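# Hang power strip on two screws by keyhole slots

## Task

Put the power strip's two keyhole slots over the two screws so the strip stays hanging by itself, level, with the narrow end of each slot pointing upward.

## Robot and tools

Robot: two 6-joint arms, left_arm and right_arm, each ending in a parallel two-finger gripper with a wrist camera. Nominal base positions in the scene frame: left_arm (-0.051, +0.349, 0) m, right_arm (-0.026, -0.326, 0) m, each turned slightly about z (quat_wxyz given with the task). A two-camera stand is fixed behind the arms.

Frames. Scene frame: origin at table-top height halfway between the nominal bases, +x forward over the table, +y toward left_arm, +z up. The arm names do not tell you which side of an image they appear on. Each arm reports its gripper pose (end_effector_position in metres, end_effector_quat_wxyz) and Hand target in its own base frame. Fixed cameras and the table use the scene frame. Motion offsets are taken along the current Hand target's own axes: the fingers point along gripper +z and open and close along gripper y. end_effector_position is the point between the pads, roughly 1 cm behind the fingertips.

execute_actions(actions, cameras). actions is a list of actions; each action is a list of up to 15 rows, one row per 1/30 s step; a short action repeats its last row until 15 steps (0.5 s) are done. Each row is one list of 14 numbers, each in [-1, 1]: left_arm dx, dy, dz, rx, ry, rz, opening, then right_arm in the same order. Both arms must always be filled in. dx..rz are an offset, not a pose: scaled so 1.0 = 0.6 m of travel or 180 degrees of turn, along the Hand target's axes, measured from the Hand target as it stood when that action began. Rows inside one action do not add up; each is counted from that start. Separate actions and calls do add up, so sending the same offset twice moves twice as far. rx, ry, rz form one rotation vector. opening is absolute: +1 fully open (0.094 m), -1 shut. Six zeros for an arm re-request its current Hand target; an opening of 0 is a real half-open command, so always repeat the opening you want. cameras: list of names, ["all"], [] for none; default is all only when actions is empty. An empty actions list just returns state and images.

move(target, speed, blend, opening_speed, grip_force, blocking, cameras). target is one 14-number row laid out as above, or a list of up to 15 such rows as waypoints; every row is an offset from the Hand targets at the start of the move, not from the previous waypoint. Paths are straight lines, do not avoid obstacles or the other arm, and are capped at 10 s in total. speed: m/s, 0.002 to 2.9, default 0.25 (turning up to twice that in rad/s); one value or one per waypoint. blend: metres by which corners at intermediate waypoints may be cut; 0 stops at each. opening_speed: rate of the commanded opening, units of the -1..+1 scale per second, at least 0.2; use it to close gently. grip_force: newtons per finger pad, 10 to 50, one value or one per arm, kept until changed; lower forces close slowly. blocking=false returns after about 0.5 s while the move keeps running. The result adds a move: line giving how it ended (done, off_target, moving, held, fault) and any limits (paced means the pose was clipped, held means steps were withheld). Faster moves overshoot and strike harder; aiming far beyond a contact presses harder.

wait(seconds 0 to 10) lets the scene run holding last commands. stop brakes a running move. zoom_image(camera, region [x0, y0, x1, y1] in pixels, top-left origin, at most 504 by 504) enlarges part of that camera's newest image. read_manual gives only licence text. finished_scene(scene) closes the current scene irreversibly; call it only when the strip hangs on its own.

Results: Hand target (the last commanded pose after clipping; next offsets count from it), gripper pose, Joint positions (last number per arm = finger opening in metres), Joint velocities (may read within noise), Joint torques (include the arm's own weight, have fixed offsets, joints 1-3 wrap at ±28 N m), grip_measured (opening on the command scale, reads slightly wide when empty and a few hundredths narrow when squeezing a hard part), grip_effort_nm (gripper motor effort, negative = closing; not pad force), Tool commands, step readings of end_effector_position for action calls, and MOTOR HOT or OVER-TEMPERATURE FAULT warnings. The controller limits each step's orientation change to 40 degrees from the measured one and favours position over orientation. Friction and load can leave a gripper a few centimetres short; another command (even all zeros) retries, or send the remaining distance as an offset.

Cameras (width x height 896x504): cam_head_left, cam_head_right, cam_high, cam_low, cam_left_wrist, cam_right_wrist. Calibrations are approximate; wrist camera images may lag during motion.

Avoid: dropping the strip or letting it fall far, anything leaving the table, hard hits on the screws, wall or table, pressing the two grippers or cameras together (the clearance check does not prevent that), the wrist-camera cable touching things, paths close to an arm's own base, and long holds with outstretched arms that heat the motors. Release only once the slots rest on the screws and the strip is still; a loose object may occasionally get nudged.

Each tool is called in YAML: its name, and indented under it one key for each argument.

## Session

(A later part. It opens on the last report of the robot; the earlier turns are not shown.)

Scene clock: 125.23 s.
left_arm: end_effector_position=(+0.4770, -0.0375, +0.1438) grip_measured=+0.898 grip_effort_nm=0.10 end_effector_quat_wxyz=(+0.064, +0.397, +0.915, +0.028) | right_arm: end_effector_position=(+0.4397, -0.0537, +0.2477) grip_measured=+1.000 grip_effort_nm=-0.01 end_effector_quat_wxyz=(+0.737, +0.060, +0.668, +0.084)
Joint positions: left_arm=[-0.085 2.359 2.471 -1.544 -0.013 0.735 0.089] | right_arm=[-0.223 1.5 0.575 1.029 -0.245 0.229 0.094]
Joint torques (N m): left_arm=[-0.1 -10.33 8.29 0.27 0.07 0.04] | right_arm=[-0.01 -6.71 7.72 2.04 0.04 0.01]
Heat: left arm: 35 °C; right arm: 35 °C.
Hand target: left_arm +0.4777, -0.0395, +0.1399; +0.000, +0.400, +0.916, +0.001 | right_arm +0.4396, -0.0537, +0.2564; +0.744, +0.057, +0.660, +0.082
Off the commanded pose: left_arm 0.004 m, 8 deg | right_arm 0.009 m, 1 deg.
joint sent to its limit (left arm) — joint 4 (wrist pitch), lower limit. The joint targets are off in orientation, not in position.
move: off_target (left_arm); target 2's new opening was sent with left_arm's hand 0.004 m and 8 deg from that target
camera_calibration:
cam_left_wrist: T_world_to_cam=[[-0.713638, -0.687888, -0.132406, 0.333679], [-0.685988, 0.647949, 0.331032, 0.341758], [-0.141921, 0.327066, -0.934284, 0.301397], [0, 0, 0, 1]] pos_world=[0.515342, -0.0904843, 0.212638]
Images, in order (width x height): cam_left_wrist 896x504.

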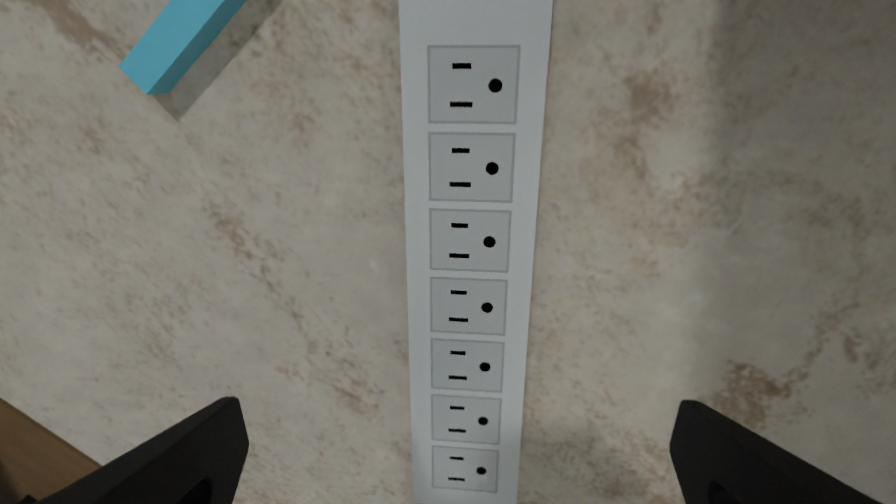

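move:
  target:
    - [-0.008,0.005,0.197,0,0,0,0.9,0,0,0,0,0,0,1]
    - [-0.008,0.005,0.197,0,0,0,-0.35,0,0,0,0,0,0,1]
  speed: 0.12
  opening_speed: 0.6
  cameras: ["cam_left_wrist"]

Scene clock: 136.53 s.
left_arm: end_effector_position=(+0.4832, -0.0383, +0.0302) grip_measured=+0.082 grip_effort_nm=-1.03 end_effector_quat_wxyz=(+0.003, +0.399, +0.917, +0.007) | right_arm: end_effector_position=(+0.4397, -0.0537, +0.2477) grip_measured=+1.000 grip_effort_nm=-0.01 end_effector_quat_wxyz=(+0.737, +0.060, +0.668, +0.084)
Joint positions: left_arm=[-0.085 2.492 2.262 -1.331 -0.012 0.735 0.051] | right_arm=[-0.223 1.5 0.575 1.029 -0.245 0.229 0.094]
Joint torques (N m): left_arm=[-0.23 -11.77 6.16 0.26 0.07 0.02] | right_arm=[0.03 -6.67 7.97 2.08 0.01 -0.06]
Heat: left arm: 36 °C; right arm: 35 °C.
Hand target: left_arm +0.4831, -0.0408, +0.0218; +0.000, +0.400, +0.916, +0.001 | right_arm +0.4396, -0.0537, +0.2564; +0.744, +0.057, +0.660, +0.082
Off the commanded pose: left_arm 0.009 m, 1 deg | right_arm 0.009 m, 1 deg.
move: done
camera_calibration:
cam_left_wrist: T_world_to_cam=[[-0.725244, -0.686968, -0.0457812, 0.325575], [-0.637101, 0.644417, 0.422881, 0.357567], [-0.261003, 0.335859, -0.905028, 0.25338], [0, 0, 0, 1]] pos_world=[0.530061, -0.0918633, 0.093013]
Images, in order (width x height): cam_left_wrist 896x504.

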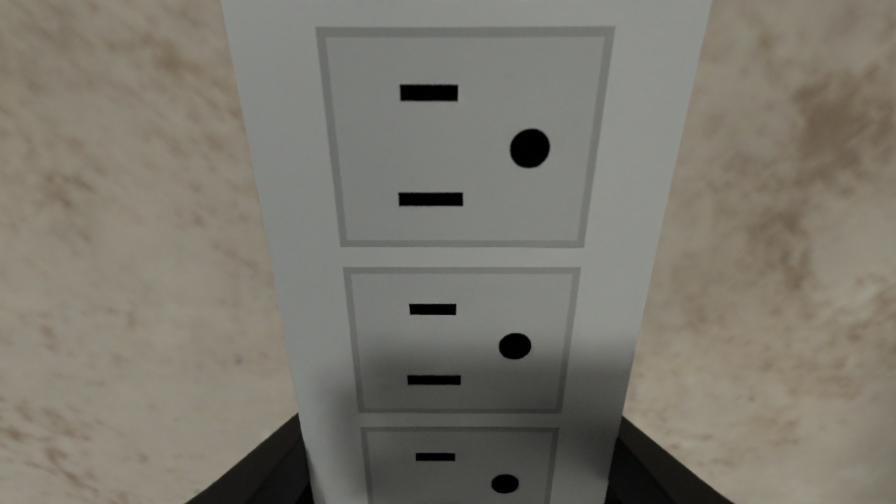

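move:
  target:
    - [0,0,-0.247,0,0,0,-0.35,0,0,0,0,0,0,1]
    - [0.135,-0.29,-0.43,-0.3634,-0.4165,0.4165,-0.35,0,0,0,0,0,0,1]
  blend: [0.04,0]
  speed: 0.3
  cameras: ["cam_left_wrist","cam_head_left","cam_high"]

Scene clock: 153.50 s.
left_arm: end_effector_position=(+0.3080, -0.0945, +0.2779) grip_measured=+0.081 grip_effort_nm=-1.03 end_effector_quat_wxyz=(+0.661, +0.677, +0.221, +0.236) | right_arm: end_effector_position=(+0.4397, -0.0537, +0.2477) grip_measured=+1.000 grip_effort_nm=-0.01 end_effector_quat_wxyz=(+0.737, +0.060, +0.668, +0.084)
Joint positions: left_arm=[0.234 1.053 0.553 0.463 1.146 1.632 0.051] | right_arm=[-0.223 1.5 0.575 1.029 -0.245 0.229 0.094]
Joint torques (N m): left_arm=[-0.18 -2.52 7.19 1.72 0.48 -0.38] | right_arm=[0.06 -6.64 7.9 2.07 -0.01 -0.03]
Heat: left arm: 37 °C; right arm: 36 °C.
Hand target: left_arm +0.3004, -0.1000, +0.2796; +0.674, +0.675, +0.213, +0.213 | right_arm +0.4396, -0.0537, +0.2564; +0.744, +0.057, +0.660, +0.082
Off the commanded pose: left_arm 0.010 m, 3 deg | right_arm 0.009 m, 1 deg.
move: off_target (left_arm)
camera_calibration:
cam_left_wrist: T_world_to_cam=[[0.0256333, -0.000157371, -0.999671, 0.26996], [0.458217, 0.888764, 0.0116096, -0.0226127], [0.888471, -0.458364, 0.0228541, -0.236232], [0, 0, 0, 1]] pos_world=[0.213327, -0.0881406, 0.275533]
Images, in order (width x height): cam_head_left 896x504, cam_high 896x504, cam_left_wrist 896x504.

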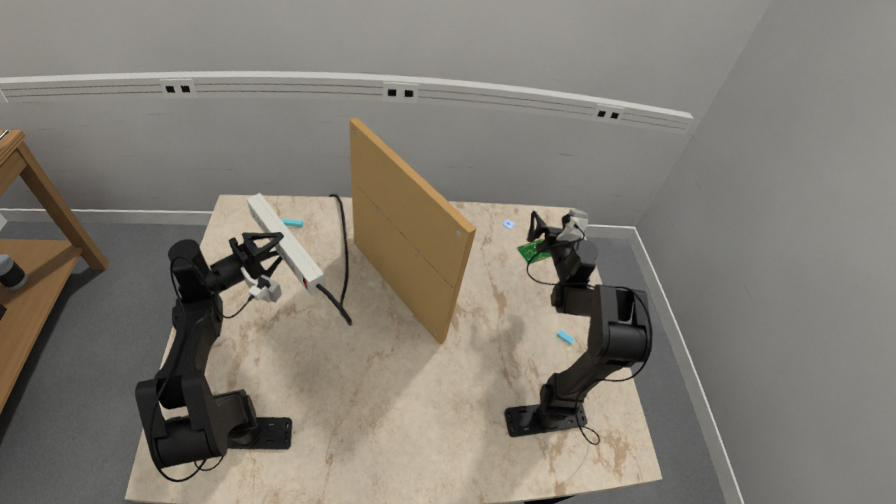

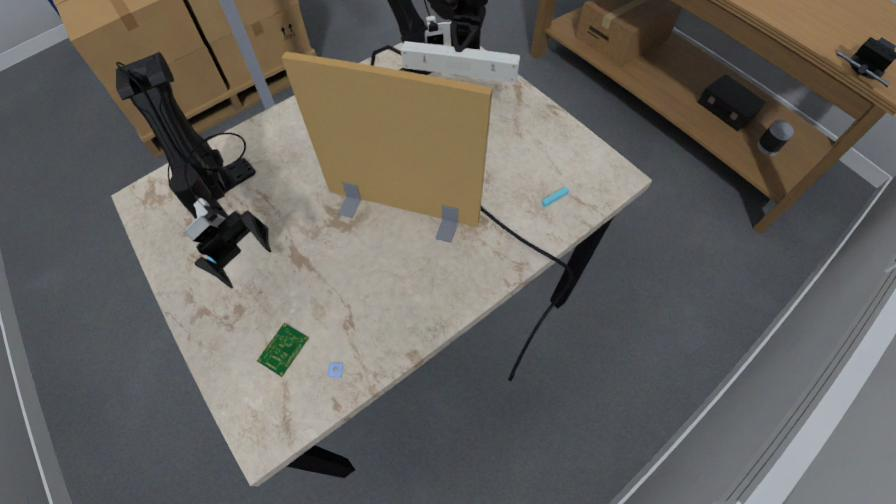

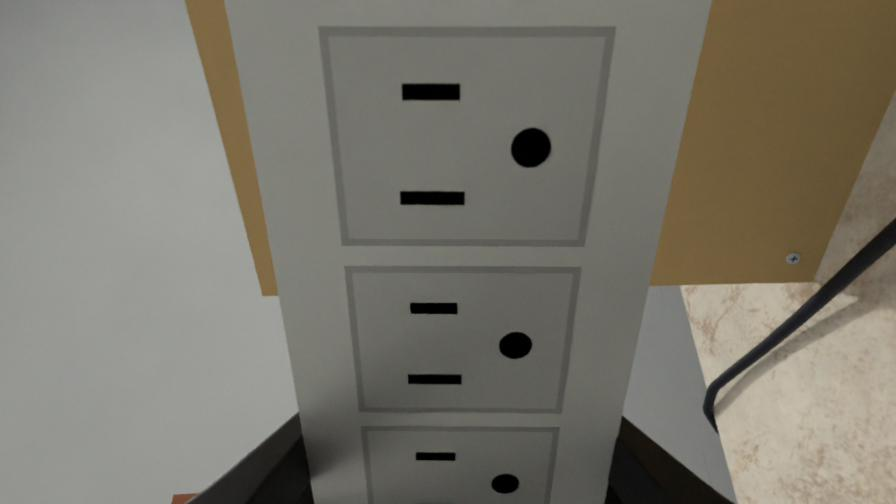

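zoom_image:
  camera: "cam_high"
  region: [390, 35, 530, 95]

zoom_image:
  camera: "cam_head_left"
  region: [230, 180, 350, 320]

Scaled by 3.600 from the camera's 896x504 image, which has a finer 1280x720 frame.

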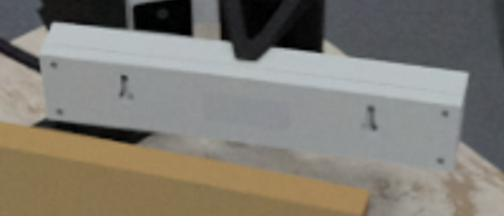

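Scaled by 3.600 from the camera's 896x504 image, which has a finer 1280x720 frame.

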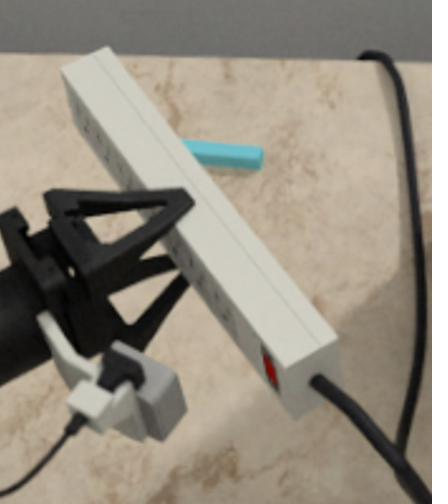

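move:
  target: [-0.075,0.05,0.175,0,0,0,-0.35,0,0,0,0,0,0,1]
  cameras: ["cam_left_wrist","cam_head_left","cam_head_right","cam_high"]

zoom_image:
  camera: "cam_head_left"
  region: [270, 130, 470, 330]

zoom_image:
  camera: "cam_head_right"
  region: [270, 130, 470, 330]

Scene clock: 162.70 s.
left_arm: end_effector_position=(+0.3273, -0.2042, +0.2799) grip_measured=+0.081 grip_effort_nm=-1.03 end_effector_quat_wxyz=(+0.648, +0.691, +0.237, +0.215) | right_arm: end_effector_position=(+0.4397, -0.0537, +0.2477) grip_measured=+1.000 grip_effort_nm=-0.01 end_effector_quat_wxyz=(+0.737, +0.060, +0.668, +0.084)
Joint positions: left_arm=[-0.277 1.149 0.663 0.401 0.642 1.612 0.051] | right_arm=[-0.223 1.5 0.575 1.029 -0.245 0.229 0.094]
Joint torques (N m): left_arm=[-0.92 -3.96 11.79 2.13 0.34 -0.33] | right_arm=[-0.12 -6.78 7.91 2.06 0.03 -0.03]
Heat: left arm: 35 °C; right arm: 36 °C.
Hand target: left_arm +0.3238, -0.2119, +0.3092; +0.674, +0.675, +0.213, +0.213 | right_arm +0.4396, -0.0537, +0.2564; +0.744, +0.057, +0.660, +0.082
Off the commanded pose: left_arm 0.031 m, 4 deg | right_arm 0.009 m, 1 deg.
move: off_target (left_arm)
camera_calibration:
cam_left_wrist: T_world_to_cam=[[-0.0362155, 0.0188036, -0.999167, 0.295459], [0.464286, 0.885685, -0.00016039, 0.0667734], [0.884945, -0.463905, -0.0408058, -0.285873], [0, 0, 0, 1]] pos_world=[0.23268, -0.197314, 0.283558]
Images, in order (width x height): cam_head_left 896x504, cam_head_right 896x504, cam_high 896x504, cam_left_wrist 896x504.

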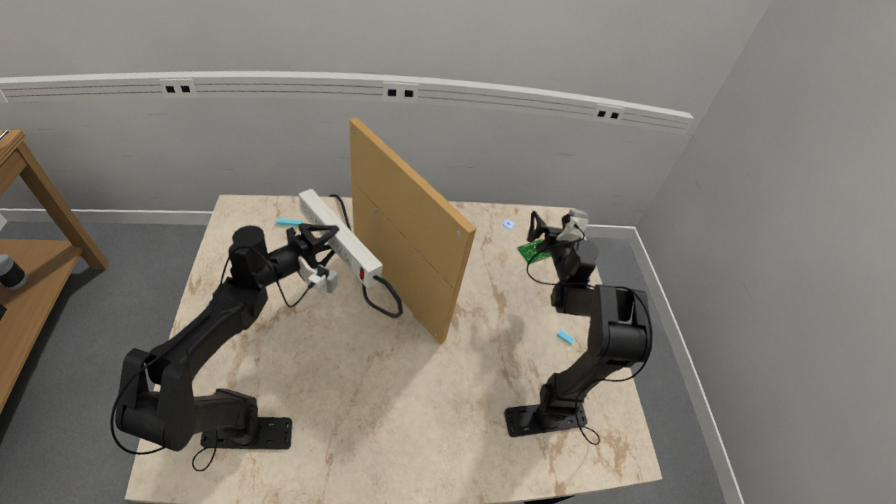

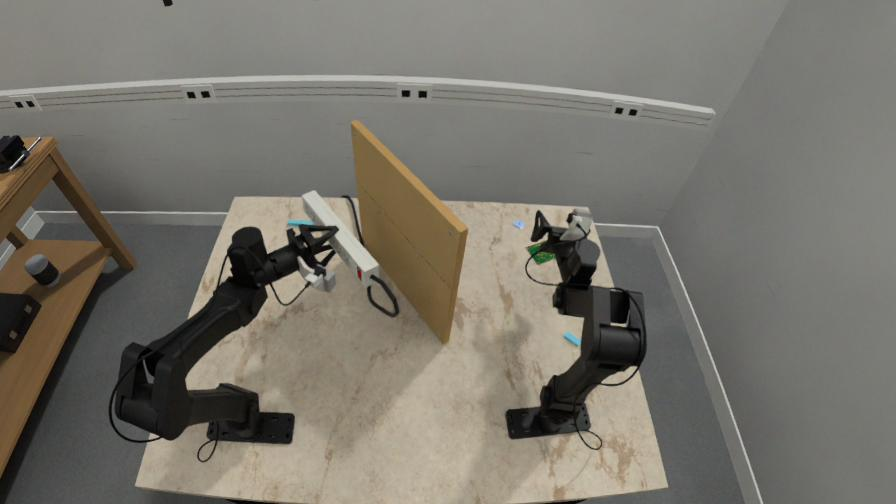

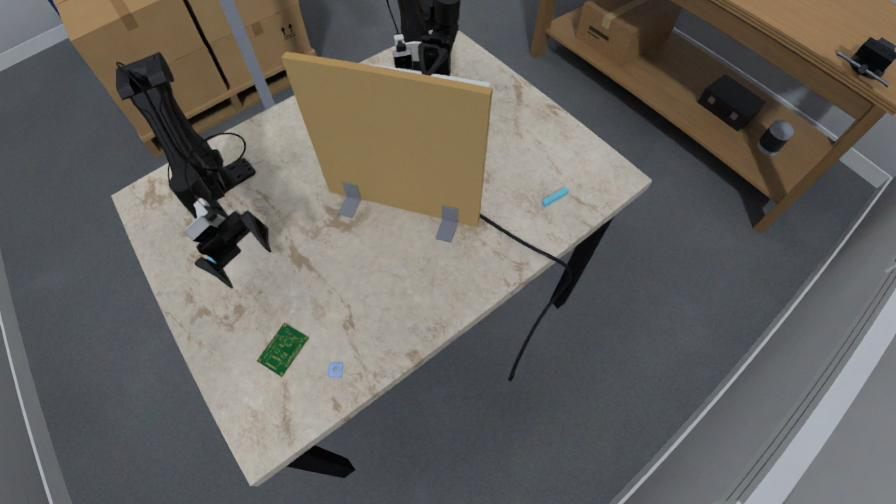

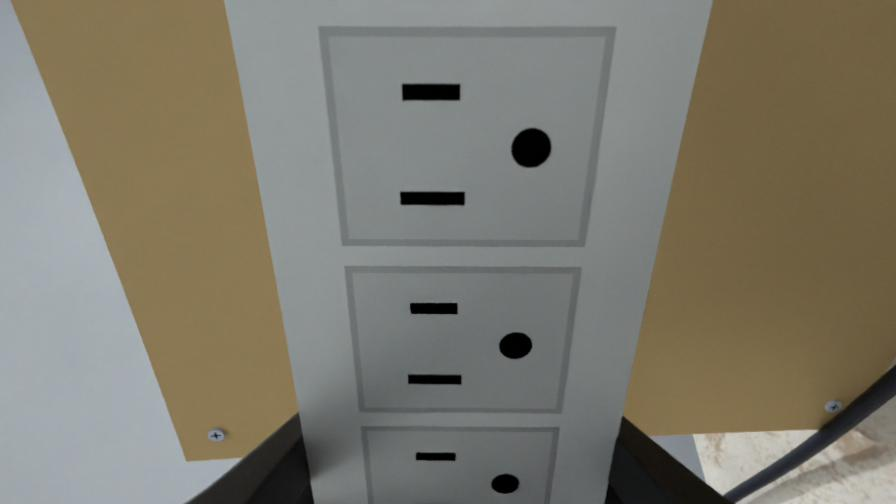

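Scaled by 2.520 from the camera's 896x504 image, which has a finer 1280x720 frame.

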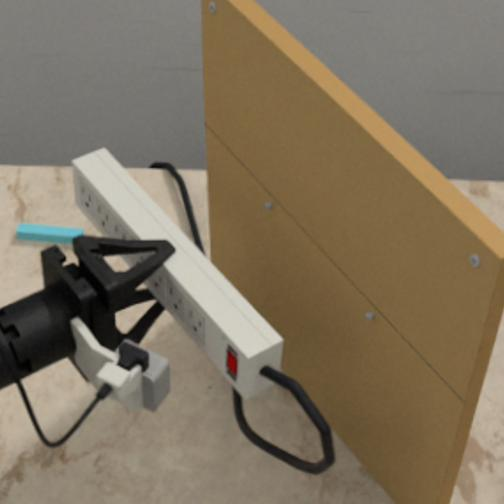

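Scaled by 2.520 from the camera's 896x504 image, which has a finer 1280x720 frame.

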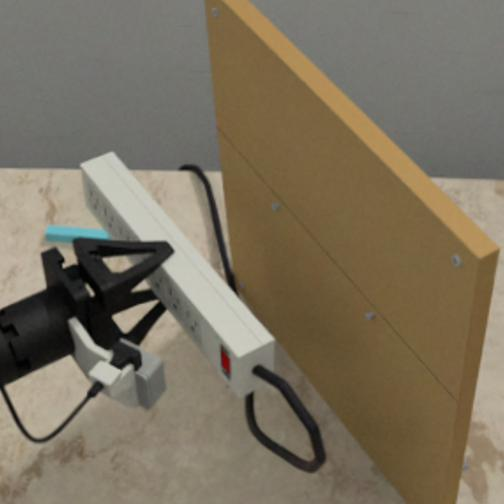

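move:
  target: [-0.038,0,0.133,-0.021,-0.0128,0.0033,-0.35,0,0,0,0,0,0,1]
  speed: 0.15
  cameras: ["cam_head_left","cam_head_right","cam_high"]

zoom_image:
  camera: "cam_head_left"
  region: [310, 160, 470, 320]

zoom_image:
  camera: "cam_head_right"
  region: [310, 160, 470, 320]

Scene clock: 189.90 s.
left_arm: end_effector_position=(+0.3522, -0.2806, +0.2712) grip_measured=+0.081 grip_effort_nm=-1.03 end_effector_quat_wxyz=(+0.662, +0.688, +0.214, +0.206) | right_arm: end_effector_position=(+0.4397, -0.0537, +0.2477) grip_measured=+1.000 grip_effort_nm=-0.01 end_effector_quat_wxyz=(+0.737, +0.060, +0.668, +0.084)
Joint positions: left_arm=[-0.49 1.419 0.779 0.595 0.477 1.591 0.051] | right_arm=[-0.223 1.5 0.575 1.029 -0.245 0.229 0.094]
Joint torques (N m): left_arm=[-1.17 -5.76 11.74 2.58 0.21 -0.37] | right_arm=[-0.01 -6.68 7.97 2.11 0.02 -0.03]
Heat: left arm: 40 °C; right arm: 37 °C.
Hand target: left_arm +0.3509, -0.2903, +0.3093; +0.699, +0.658, +0.188, +0.210 | right_arm +0.4396, -0.0537, +0.2564; +0.744, +0.057, +0.660, +0.082
Off the commanded pose: left_arm 0.039 m, 6 deg | right_arm 0.009 m, 1 deg.
move: off_target (left_arm)
Images, in order (width x height): cam_head_left 896x504, cam_head_right 896x504, cam_high 896x504.

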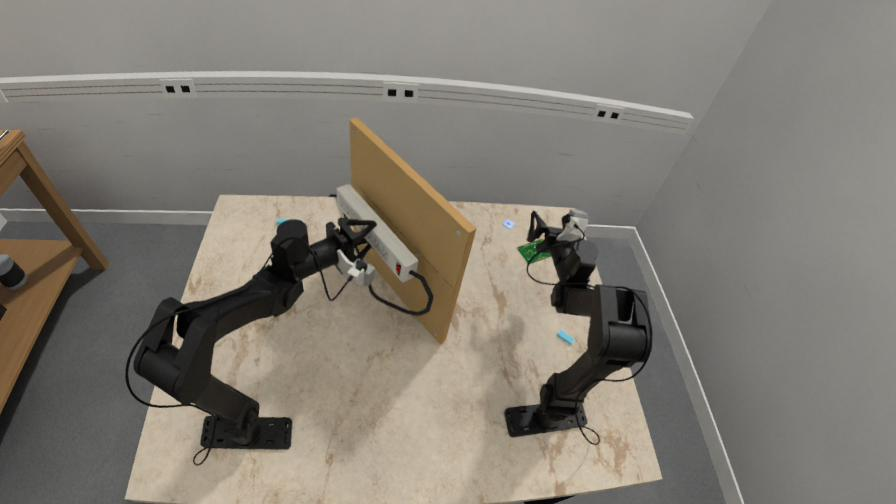

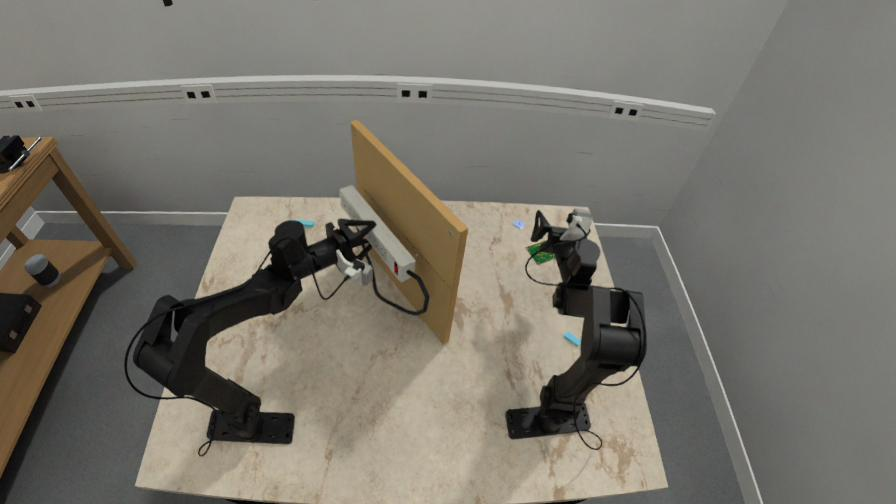

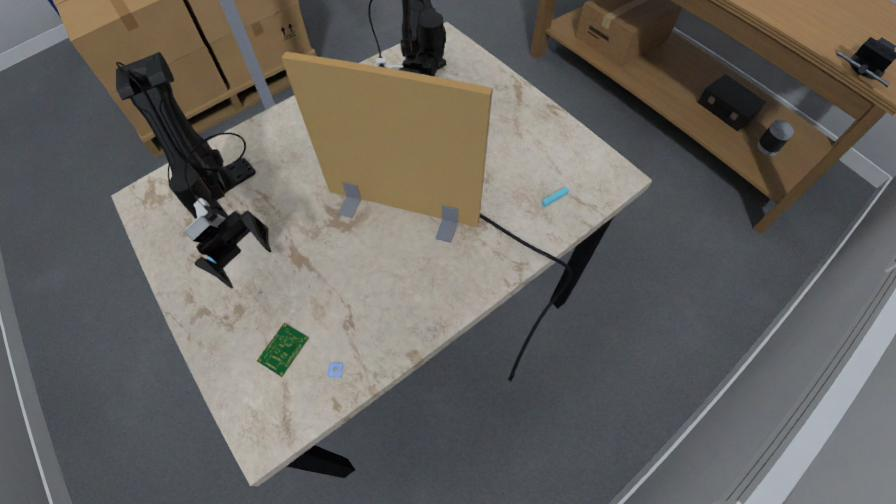

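Scaled by 3.150 from the camera's 896x504 image, which has a finer 1280x720 frame.

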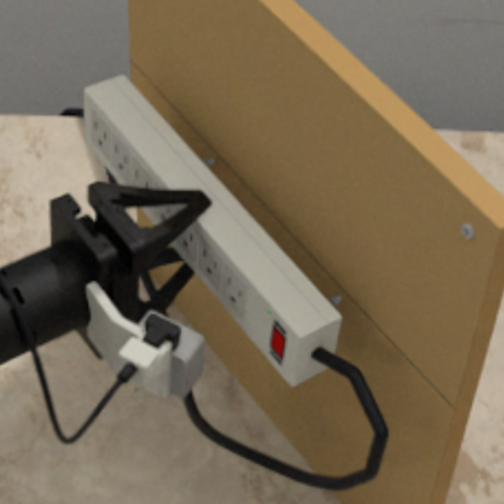

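Scaled by 3.150 from the camera's 896x504 image, which has a finer 1280x720 frame.

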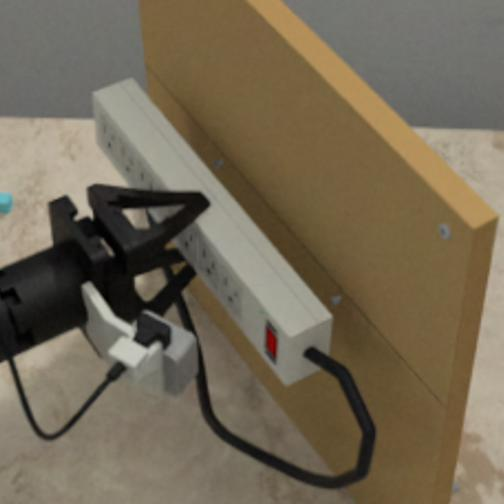

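move:
  target: [0,0.01,0.07,-0.012,0.0,0,-0.35,0,0,0,0,0,0,1]
  speed: 0.06

move:
  target: [0,0.00,0.02,0,0.0,0,-0.35,0,0,0,0,0,0,1]
  speed: 0.03
  cameras: ["cam_head_left","cam_head_right"]

zoom_image:
  camera: "cam_head_left"
  region: [310, 160, 470, 320]

zoom_image:
  camera: "cam_head_right"
  region: [310, 160, 470, 320]

Scene clock: 209.40 s.
left_arm: end_effector_position=(+0.3721, -0.3121, +0.2764) grip_measured=+0.081 grip_effort_nm=-1.03 end_effector_quat_wxyz=(+0.670, +0.681, +0.210, +0.207) | right_arm: end_effector_position=(+0.4397, -0.0537, +0.2477) grip_measured=+1.000 grip_effort_nm=-0.01 end_effector_quat_wxyz=(+0.737, +0.060, +0.668, +0.084)
Joint positions: left_arm=[-0.546 1.552 0.894 0.641 0.427 1.579 0.051] | right_arm=[-0.223 1.5 0.575 1.029 -0.245 0.229 0.094]
Joint torques (N m): left_arm=[-1.73 -6 12.78 2.7 0.09 -0.39] | right_arm=[-0.1 -6.72 7.86 2.06 0.04 -0.04]
Heat: left arm: 42 °C; right arm: 37 °C.
Hand target: left_arm +0.3733, -0.3253, +0.3179; +0.711, +0.644, +0.184, +0.213 | right_arm +0.4396, -0.0537, +0.2564; +0.744, +0.057, +0.660, +0.082
Off the commanded pose: left_arm 0.044 m, 7 deg | right_arm 0.009 m, 1 deg.
move: off_target (left_arm)

Scene clock: 210.17 s.
left_arm: end_effector_position=(+0.3726, -0.3123, +0.2759) grip_measured=+0.081 grip_effort_nm=-1.03 end_effector_quat_wxyz=(+0.671, +0.681, +0.209, +0.207) | right_arm: end_effector_position=(+0.4397, -0.0537, +0.2477) grip_measured=+1.000 grip_effort_nm=-0.01 end_effector_quat_wxyz=(+0.737, +0.060, +0.668, +0.084)
Joint positions: left_arm=[-0.546 1.555 0.894 0.645 0.427 1.579 0.051] | right_arm=[-0.223 1.5 0.575 1.029 -0.245 0.229 0.094]
Joint torques (N m): left_arm=[-3.14 -3.89 15.71 2.63 -0.05 -0.39] | right_arm=[-0.14 -6.71 7.88 2.06 0 0.01]
Heat: left arm: 42 °C; right arm: 37 °C.
Hand target: left_arm +0.3798, -0.3353, +0.3191; +0.711, +0.644, +0.184, +0.213 | right_arm +0.4396, -0.0537, +0.2564; +0.744, +0.057, +0.660, +0.082
Off the commanded pose: left_arm 0.049 m, 7 deg | right_arm 0.009 m, 1 deg.
move: off_target (left_arm)
Images, in order (width x height): cam_head_left 896x504, cam_head_right 896x504.

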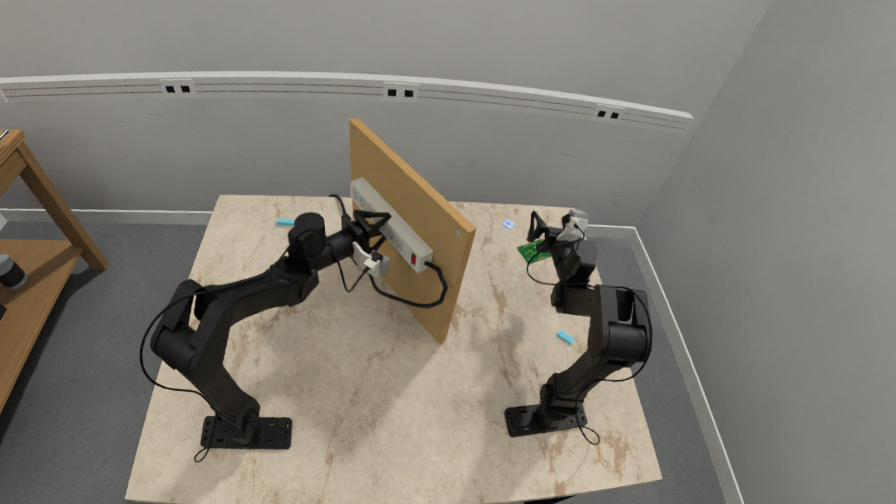

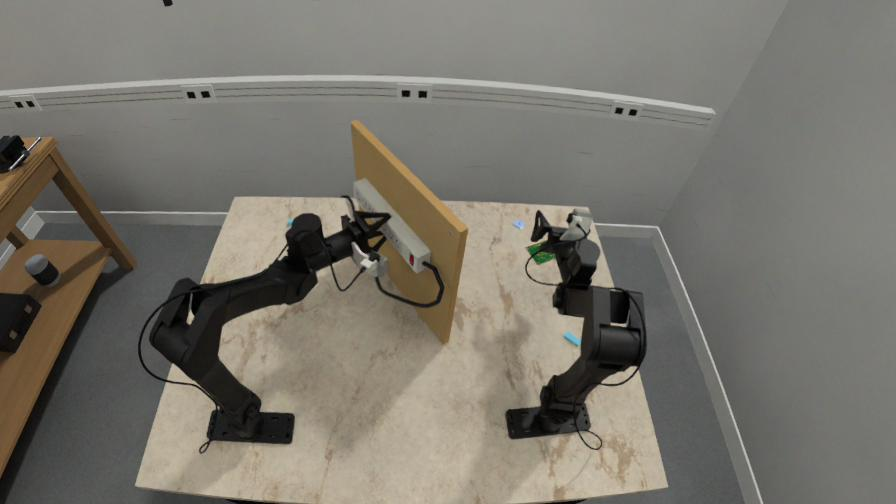

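Scaled by 3.150 from the camera's 896x504 image, which has a finer 1280x720 frame.

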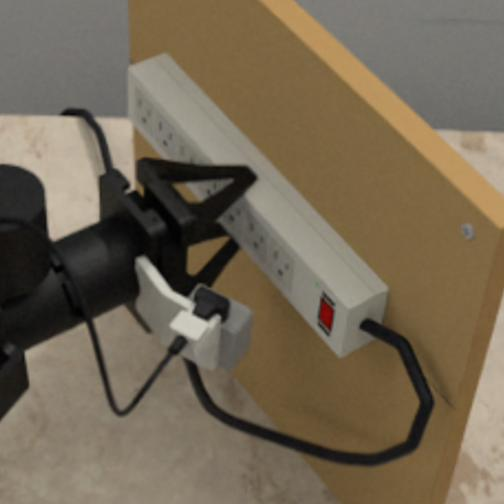

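Scaled by 3.150 from the camera's 896x504 image, which has a finer 1280x720 frame.

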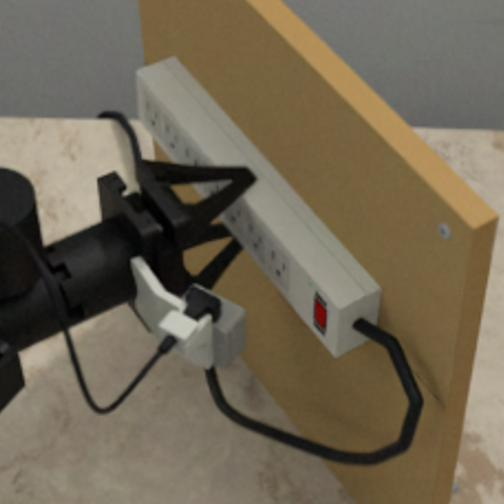

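move:
  target:
    - [0,0,-0.02,0,0,0,-0.35,-0.043,0.112,-0.46,0,0,0,-0.8]
    - [0,0,-0.02,0,0,0,-0.35,0.036,0.512,-0.467,-0.171,0.055,-0.05,-0.8]
  blend: [0.03,0]
  cameras: ["all"]

Scene clock: 265.93 s.
left_arm: end_effector_position=(+0.3722, -0.3125, +0.2761) grip_measured=+0.081 grip_effort_nm=-1.03 end_effector_quat_wxyz=(+0.671, +0.681, +0.208, +0.206) | right_arm: end_effector_position=(+0.1471, +0.2444, +0.2451) grip_measured=-0.797 grip_effort_nm=-0.16 end_effector_quat_wxyz=(+0.671, -0.217, +0.682, +0.193)
Joint positions: left_arm=[-0.545 1.555 0.894 0.646 0.431 1.579 0.051] | right_arm=[1.584 0.745 0.328 0.37 0.996 0.012 0.01]
Joint torques (N m): left_arm=[-1.81 -6.27 12.79 2.65 0.05 -0.38] | right_arm=[-0.4 -0.1 11.22 1.9 0.09 -0.1]
Heat: left arm: 50 °C; right arm: 38 °C.
Hand target: left_arm +0.3733, -0.3253, +0.3180; +0.711, +0.644, +0.184, +0.213 | right_arm +0.1495, +0.2449, +0.2608; +0.678, -0.201, +0.678, +0.201
Off the commanded pose: left_arm 0.044 m, 7 deg | right_arm 0.016 m, 2 deg.
move: off_target (left_arm, right_arm)
camera_calibration:
cam_left_wrist: T_world_to_cam=[[0.00503379, -0.0176203, -0.999832, 0.268746], [0.513357, 0.858084, -0.0125376, 0.118354], [0.858161, -0.513207, 0.0133649, -0.396394], [0, 0, 0, 1]] pos_world=[0.278059, -0.300255, 0.275483]
cam_right_wrist: T_world_to_cam=[[0.55069, -0.834599, 0.0135821, 0.11985], [-0.374867, -0.26182, -0.88934, 0.372962], [0.745799, 0.484659, -0.457045, -0.0294314], [0, 0, 0, 1]] pos_world=[0.0957605, 0.21194, 0.31661]

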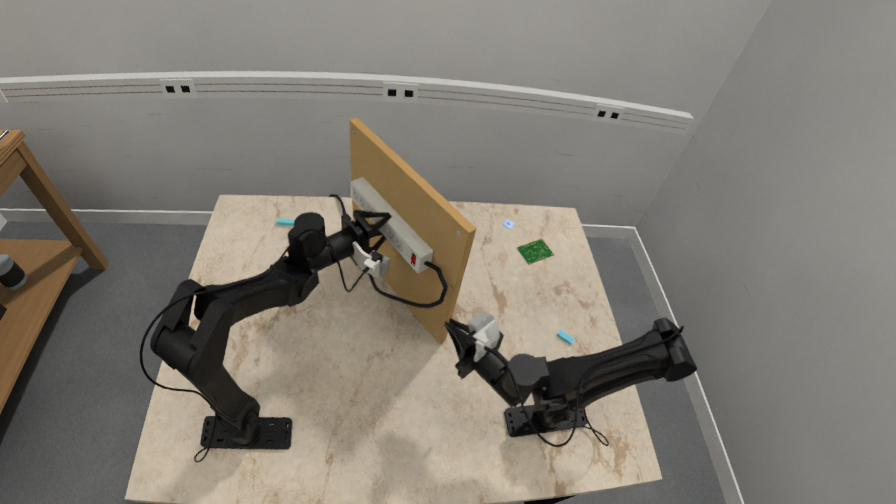

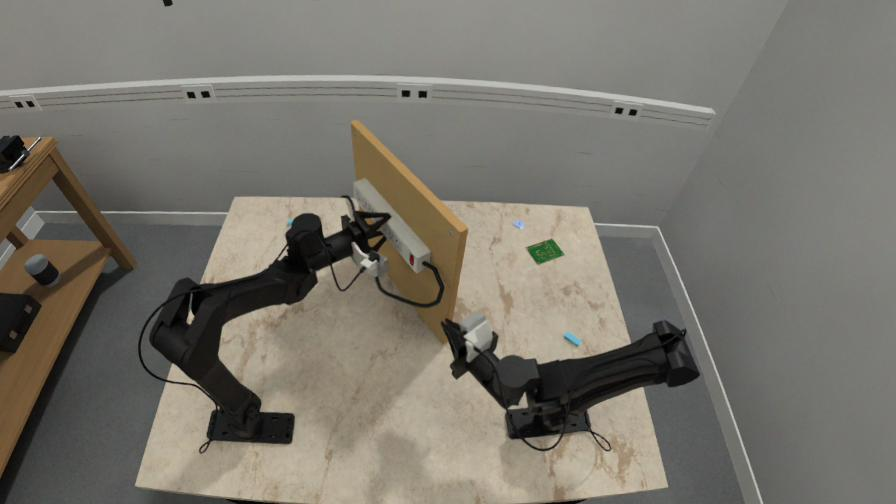

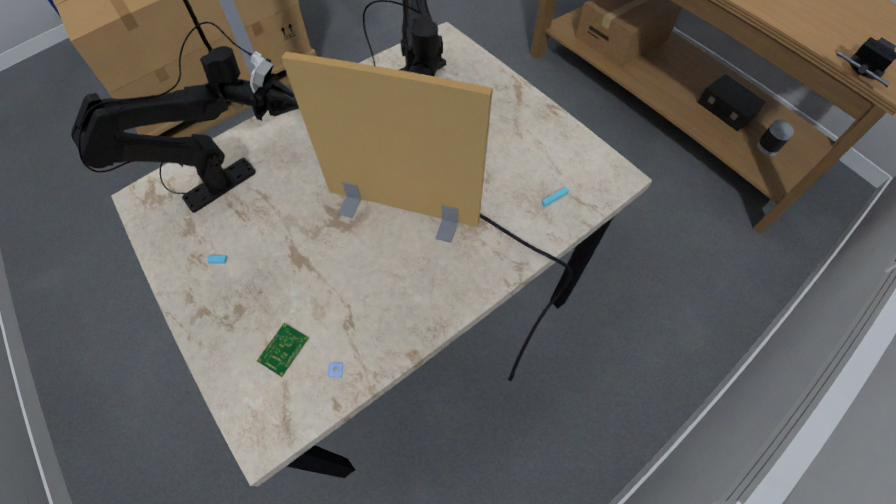

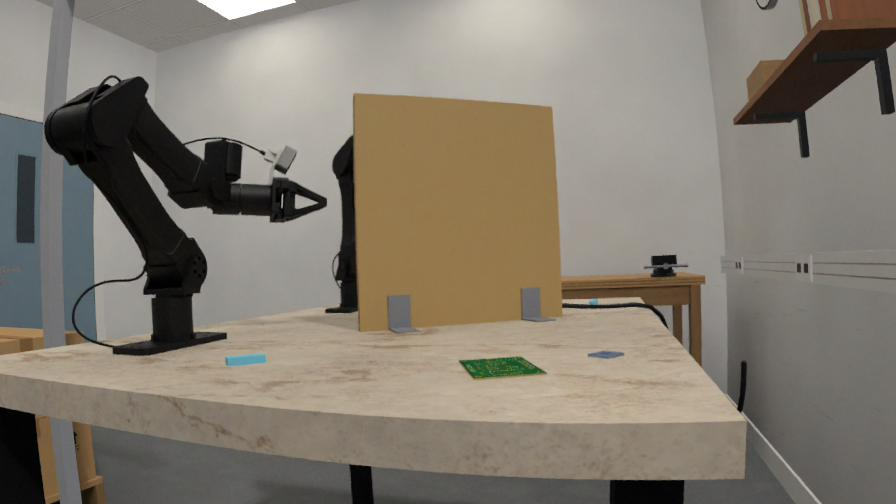

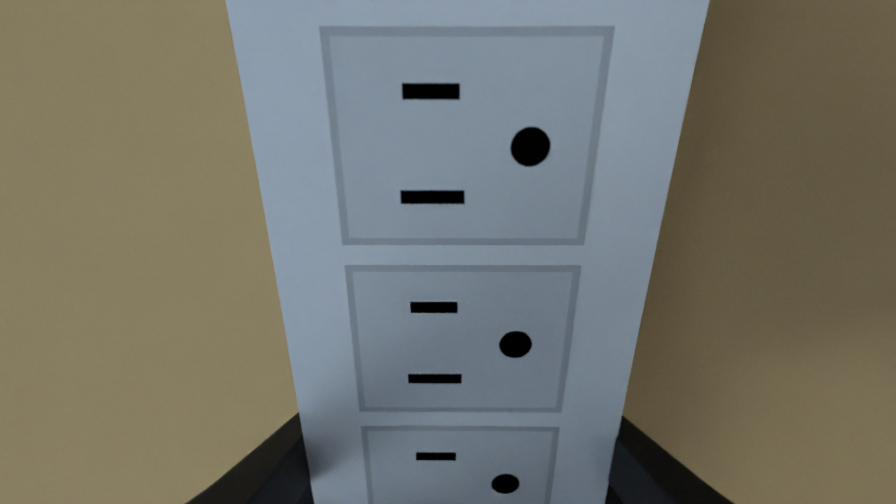

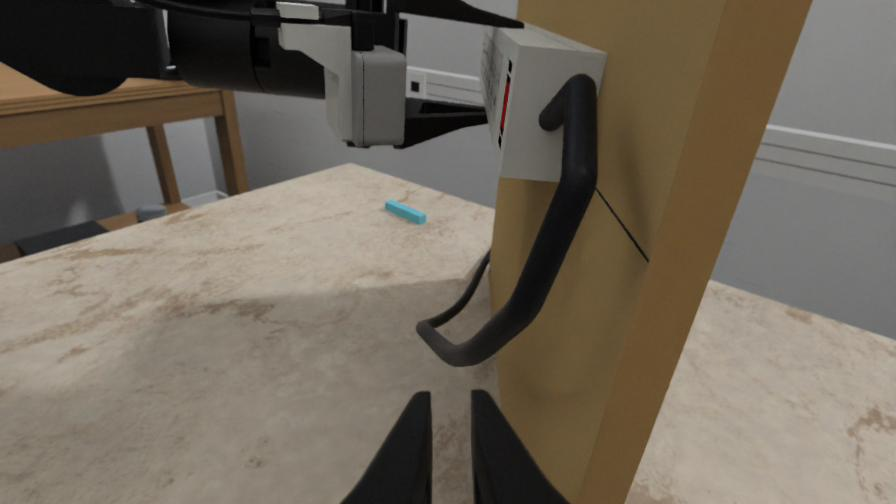

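move:
  target: [0,0,-0.06,0,0,0,-0.35,0,0,0,0,0,0,-0.8]
  speed: 0.1
  cameras: ["cam_right_wrist"]

zoom_image:
  camera: "cam_right_wrist"
  region: [400, 0, 700, 260]

Scene clock: 269.60 s.
left_arm: end_effector_position=(+0.3648, -0.2960, +0.2821) grip_measured=+0.081 grip_effort_nm=-1.03 end_effector_quat_wxyz=(+0.677, +0.674, +0.207, +0.212) | right_arm: end_effector_position=(+0.1471, +0.2444, +0.2453) grip_measured=-0.797 grip_effort_nm=-0.16 end_effector_quat_wxyz=(+0.671, -0.217, +0.682, +0.193)
Joint positions: left_arm=[-0.514 1.494 0.841 0.658 0.456 1.575 0.051] | right_arm=[1.584 0.745 0.328 0.371 0.996 0.011 0.01]
Joint torques (N m): left_arm=[-0.05 -9.47 7.57 2.61 0.28 -0.38] | right_arm=[-0.43 -0.17 11.17 1.93 0.09 -0.1]
Heat: left arm: 51 °C; right arm: 38 °C.
Hand target: left_arm +0.3539, -0.2952, +0.3143; +0.711, +0.644, +0.184, +0.213 | right_arm +0.1495, +0.2449, +0.2608; +0.678, -0.201, +0.678, +0.201
Off the commanded pose: left_arm 0.034 m, 6 deg | right_arm 0.016 m, 2 deg.
move: off_target (left_arm, right_arm)
camera_calibration:
cam_right_wrist: T_world_to_cam=[[0.550683, -0.834606, 0.0134562, 0.11989], [-0.374438, -0.261402, -0.889643, 0.373107], [0.746019, 0.484873, -0.456458, -0.029593], [0, 0, 0, 1]] pos_world=[0.095761, 0.21194, 0.316811]
Images, in order (width x height): cam_right_wrist 896x504.

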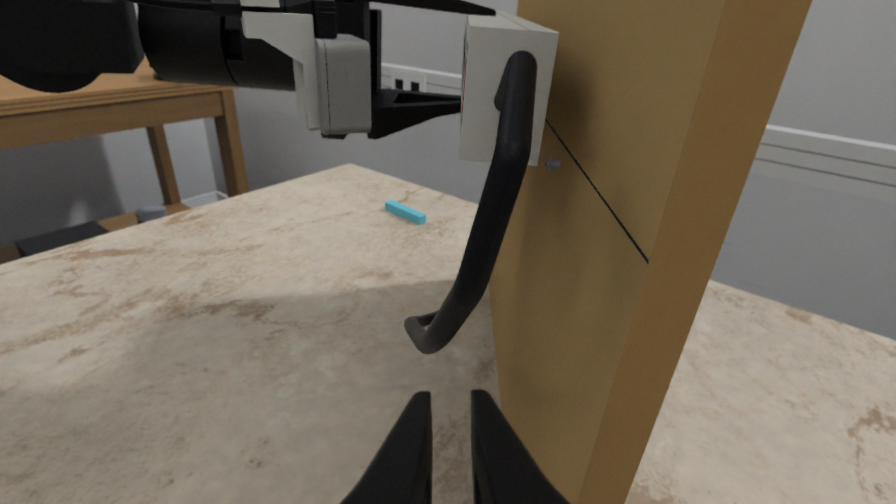

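Scaled by 1.680 from the camera's 896x504 image, which has a finer 1280x720 frame.

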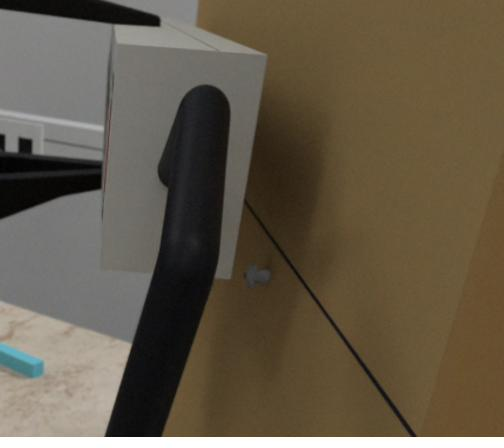

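move:
  target: [-0.018,-0.062,-0.01,-0.008,0,0,-0.35,0,0,0,0,0,0,-0.8]
  speed: 0.1
  cameras: ["cam_right_wrist"]

zoom_image:
  camera: "cam_right_wrist"
  region: [400, 20, 700, 280]

Scene clock: 282.30 s.
left_arm: end_effector_position=(+0.3508, -0.2933, +0.2576) grip_measured=+0.081 grip_effort_nm=-1.03 end_effector_quat_wxyz=(+0.692, +0.659, +0.197, +0.221) | right_arm: end_effector_position=(+0.1471, +0.2444, +0.2453) grip_measured=-0.797 grip_effort_nm=-0.16 end_effector_quat_wxyz=(+0.671, -0.217, +0.682, +0.193)
Joint positions: left_arm=[-0.529 1.523 0.699 0.885 0.442 1.563 0.051] | right_arm=[1.584 0.745 0.328 0.371 0.996 0.011 0.01]
Joint torques (N m): left_arm=[-1.31 -6.13 7.49 2.6 0.11 -0.37] | right_arm=[-0.54 -0.12 11.22 1.93 0.09 -0.13]
Heat: left arm: 52 °C; right arm: 37 °C.
Hand target: left_arm +0.3441, -0.2989, +0.2764; +0.719, +0.636, +0.182, +0.215 | right_arm +0.1495, +0.2449, +0.2608; +0.678, -0.201, +0.678, +0.201
Off the commanded pose: left_arm 0.021 m, 4 deg | right_arm 0.016 m, 2 deg.
move: off_target (left_arm, right_arm)
camera_calibration:
cam_right_wrist: T_world_to_cam=[[0.550683, -0.834606, 0.0134562, 0.11989], [-0.374438, -0.261402, -0.889643, 0.373107], [0.746019, 0.484873, -0.456458, -0.029593], [0, 0, 0, 1]] pos_world=[0.095761, 0.21194, 0.316811]
Images, in order (width x height): cam_right_wrist 896x504.

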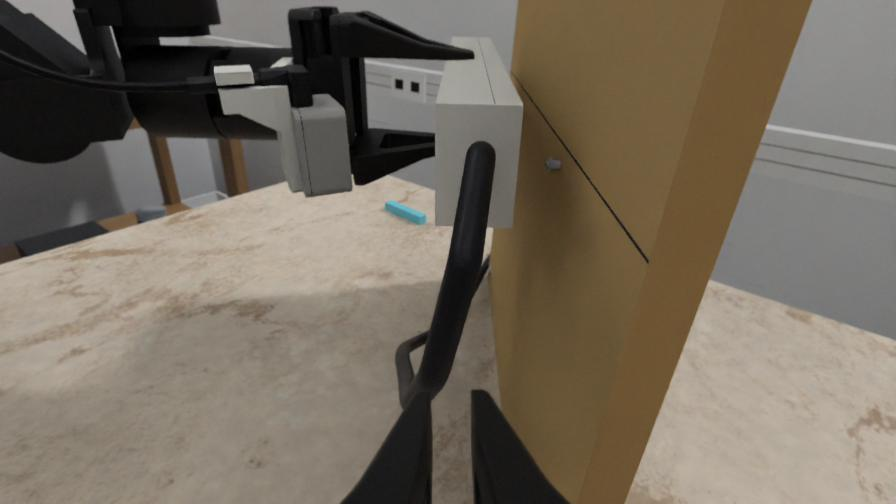

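Scaled by 1.680 from the camera's 896x504 image, which has a finer 1280x720 frame.

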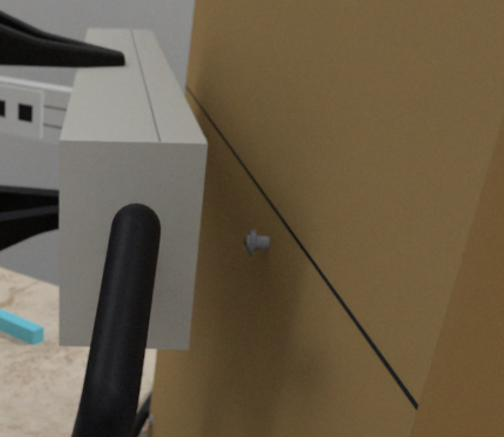

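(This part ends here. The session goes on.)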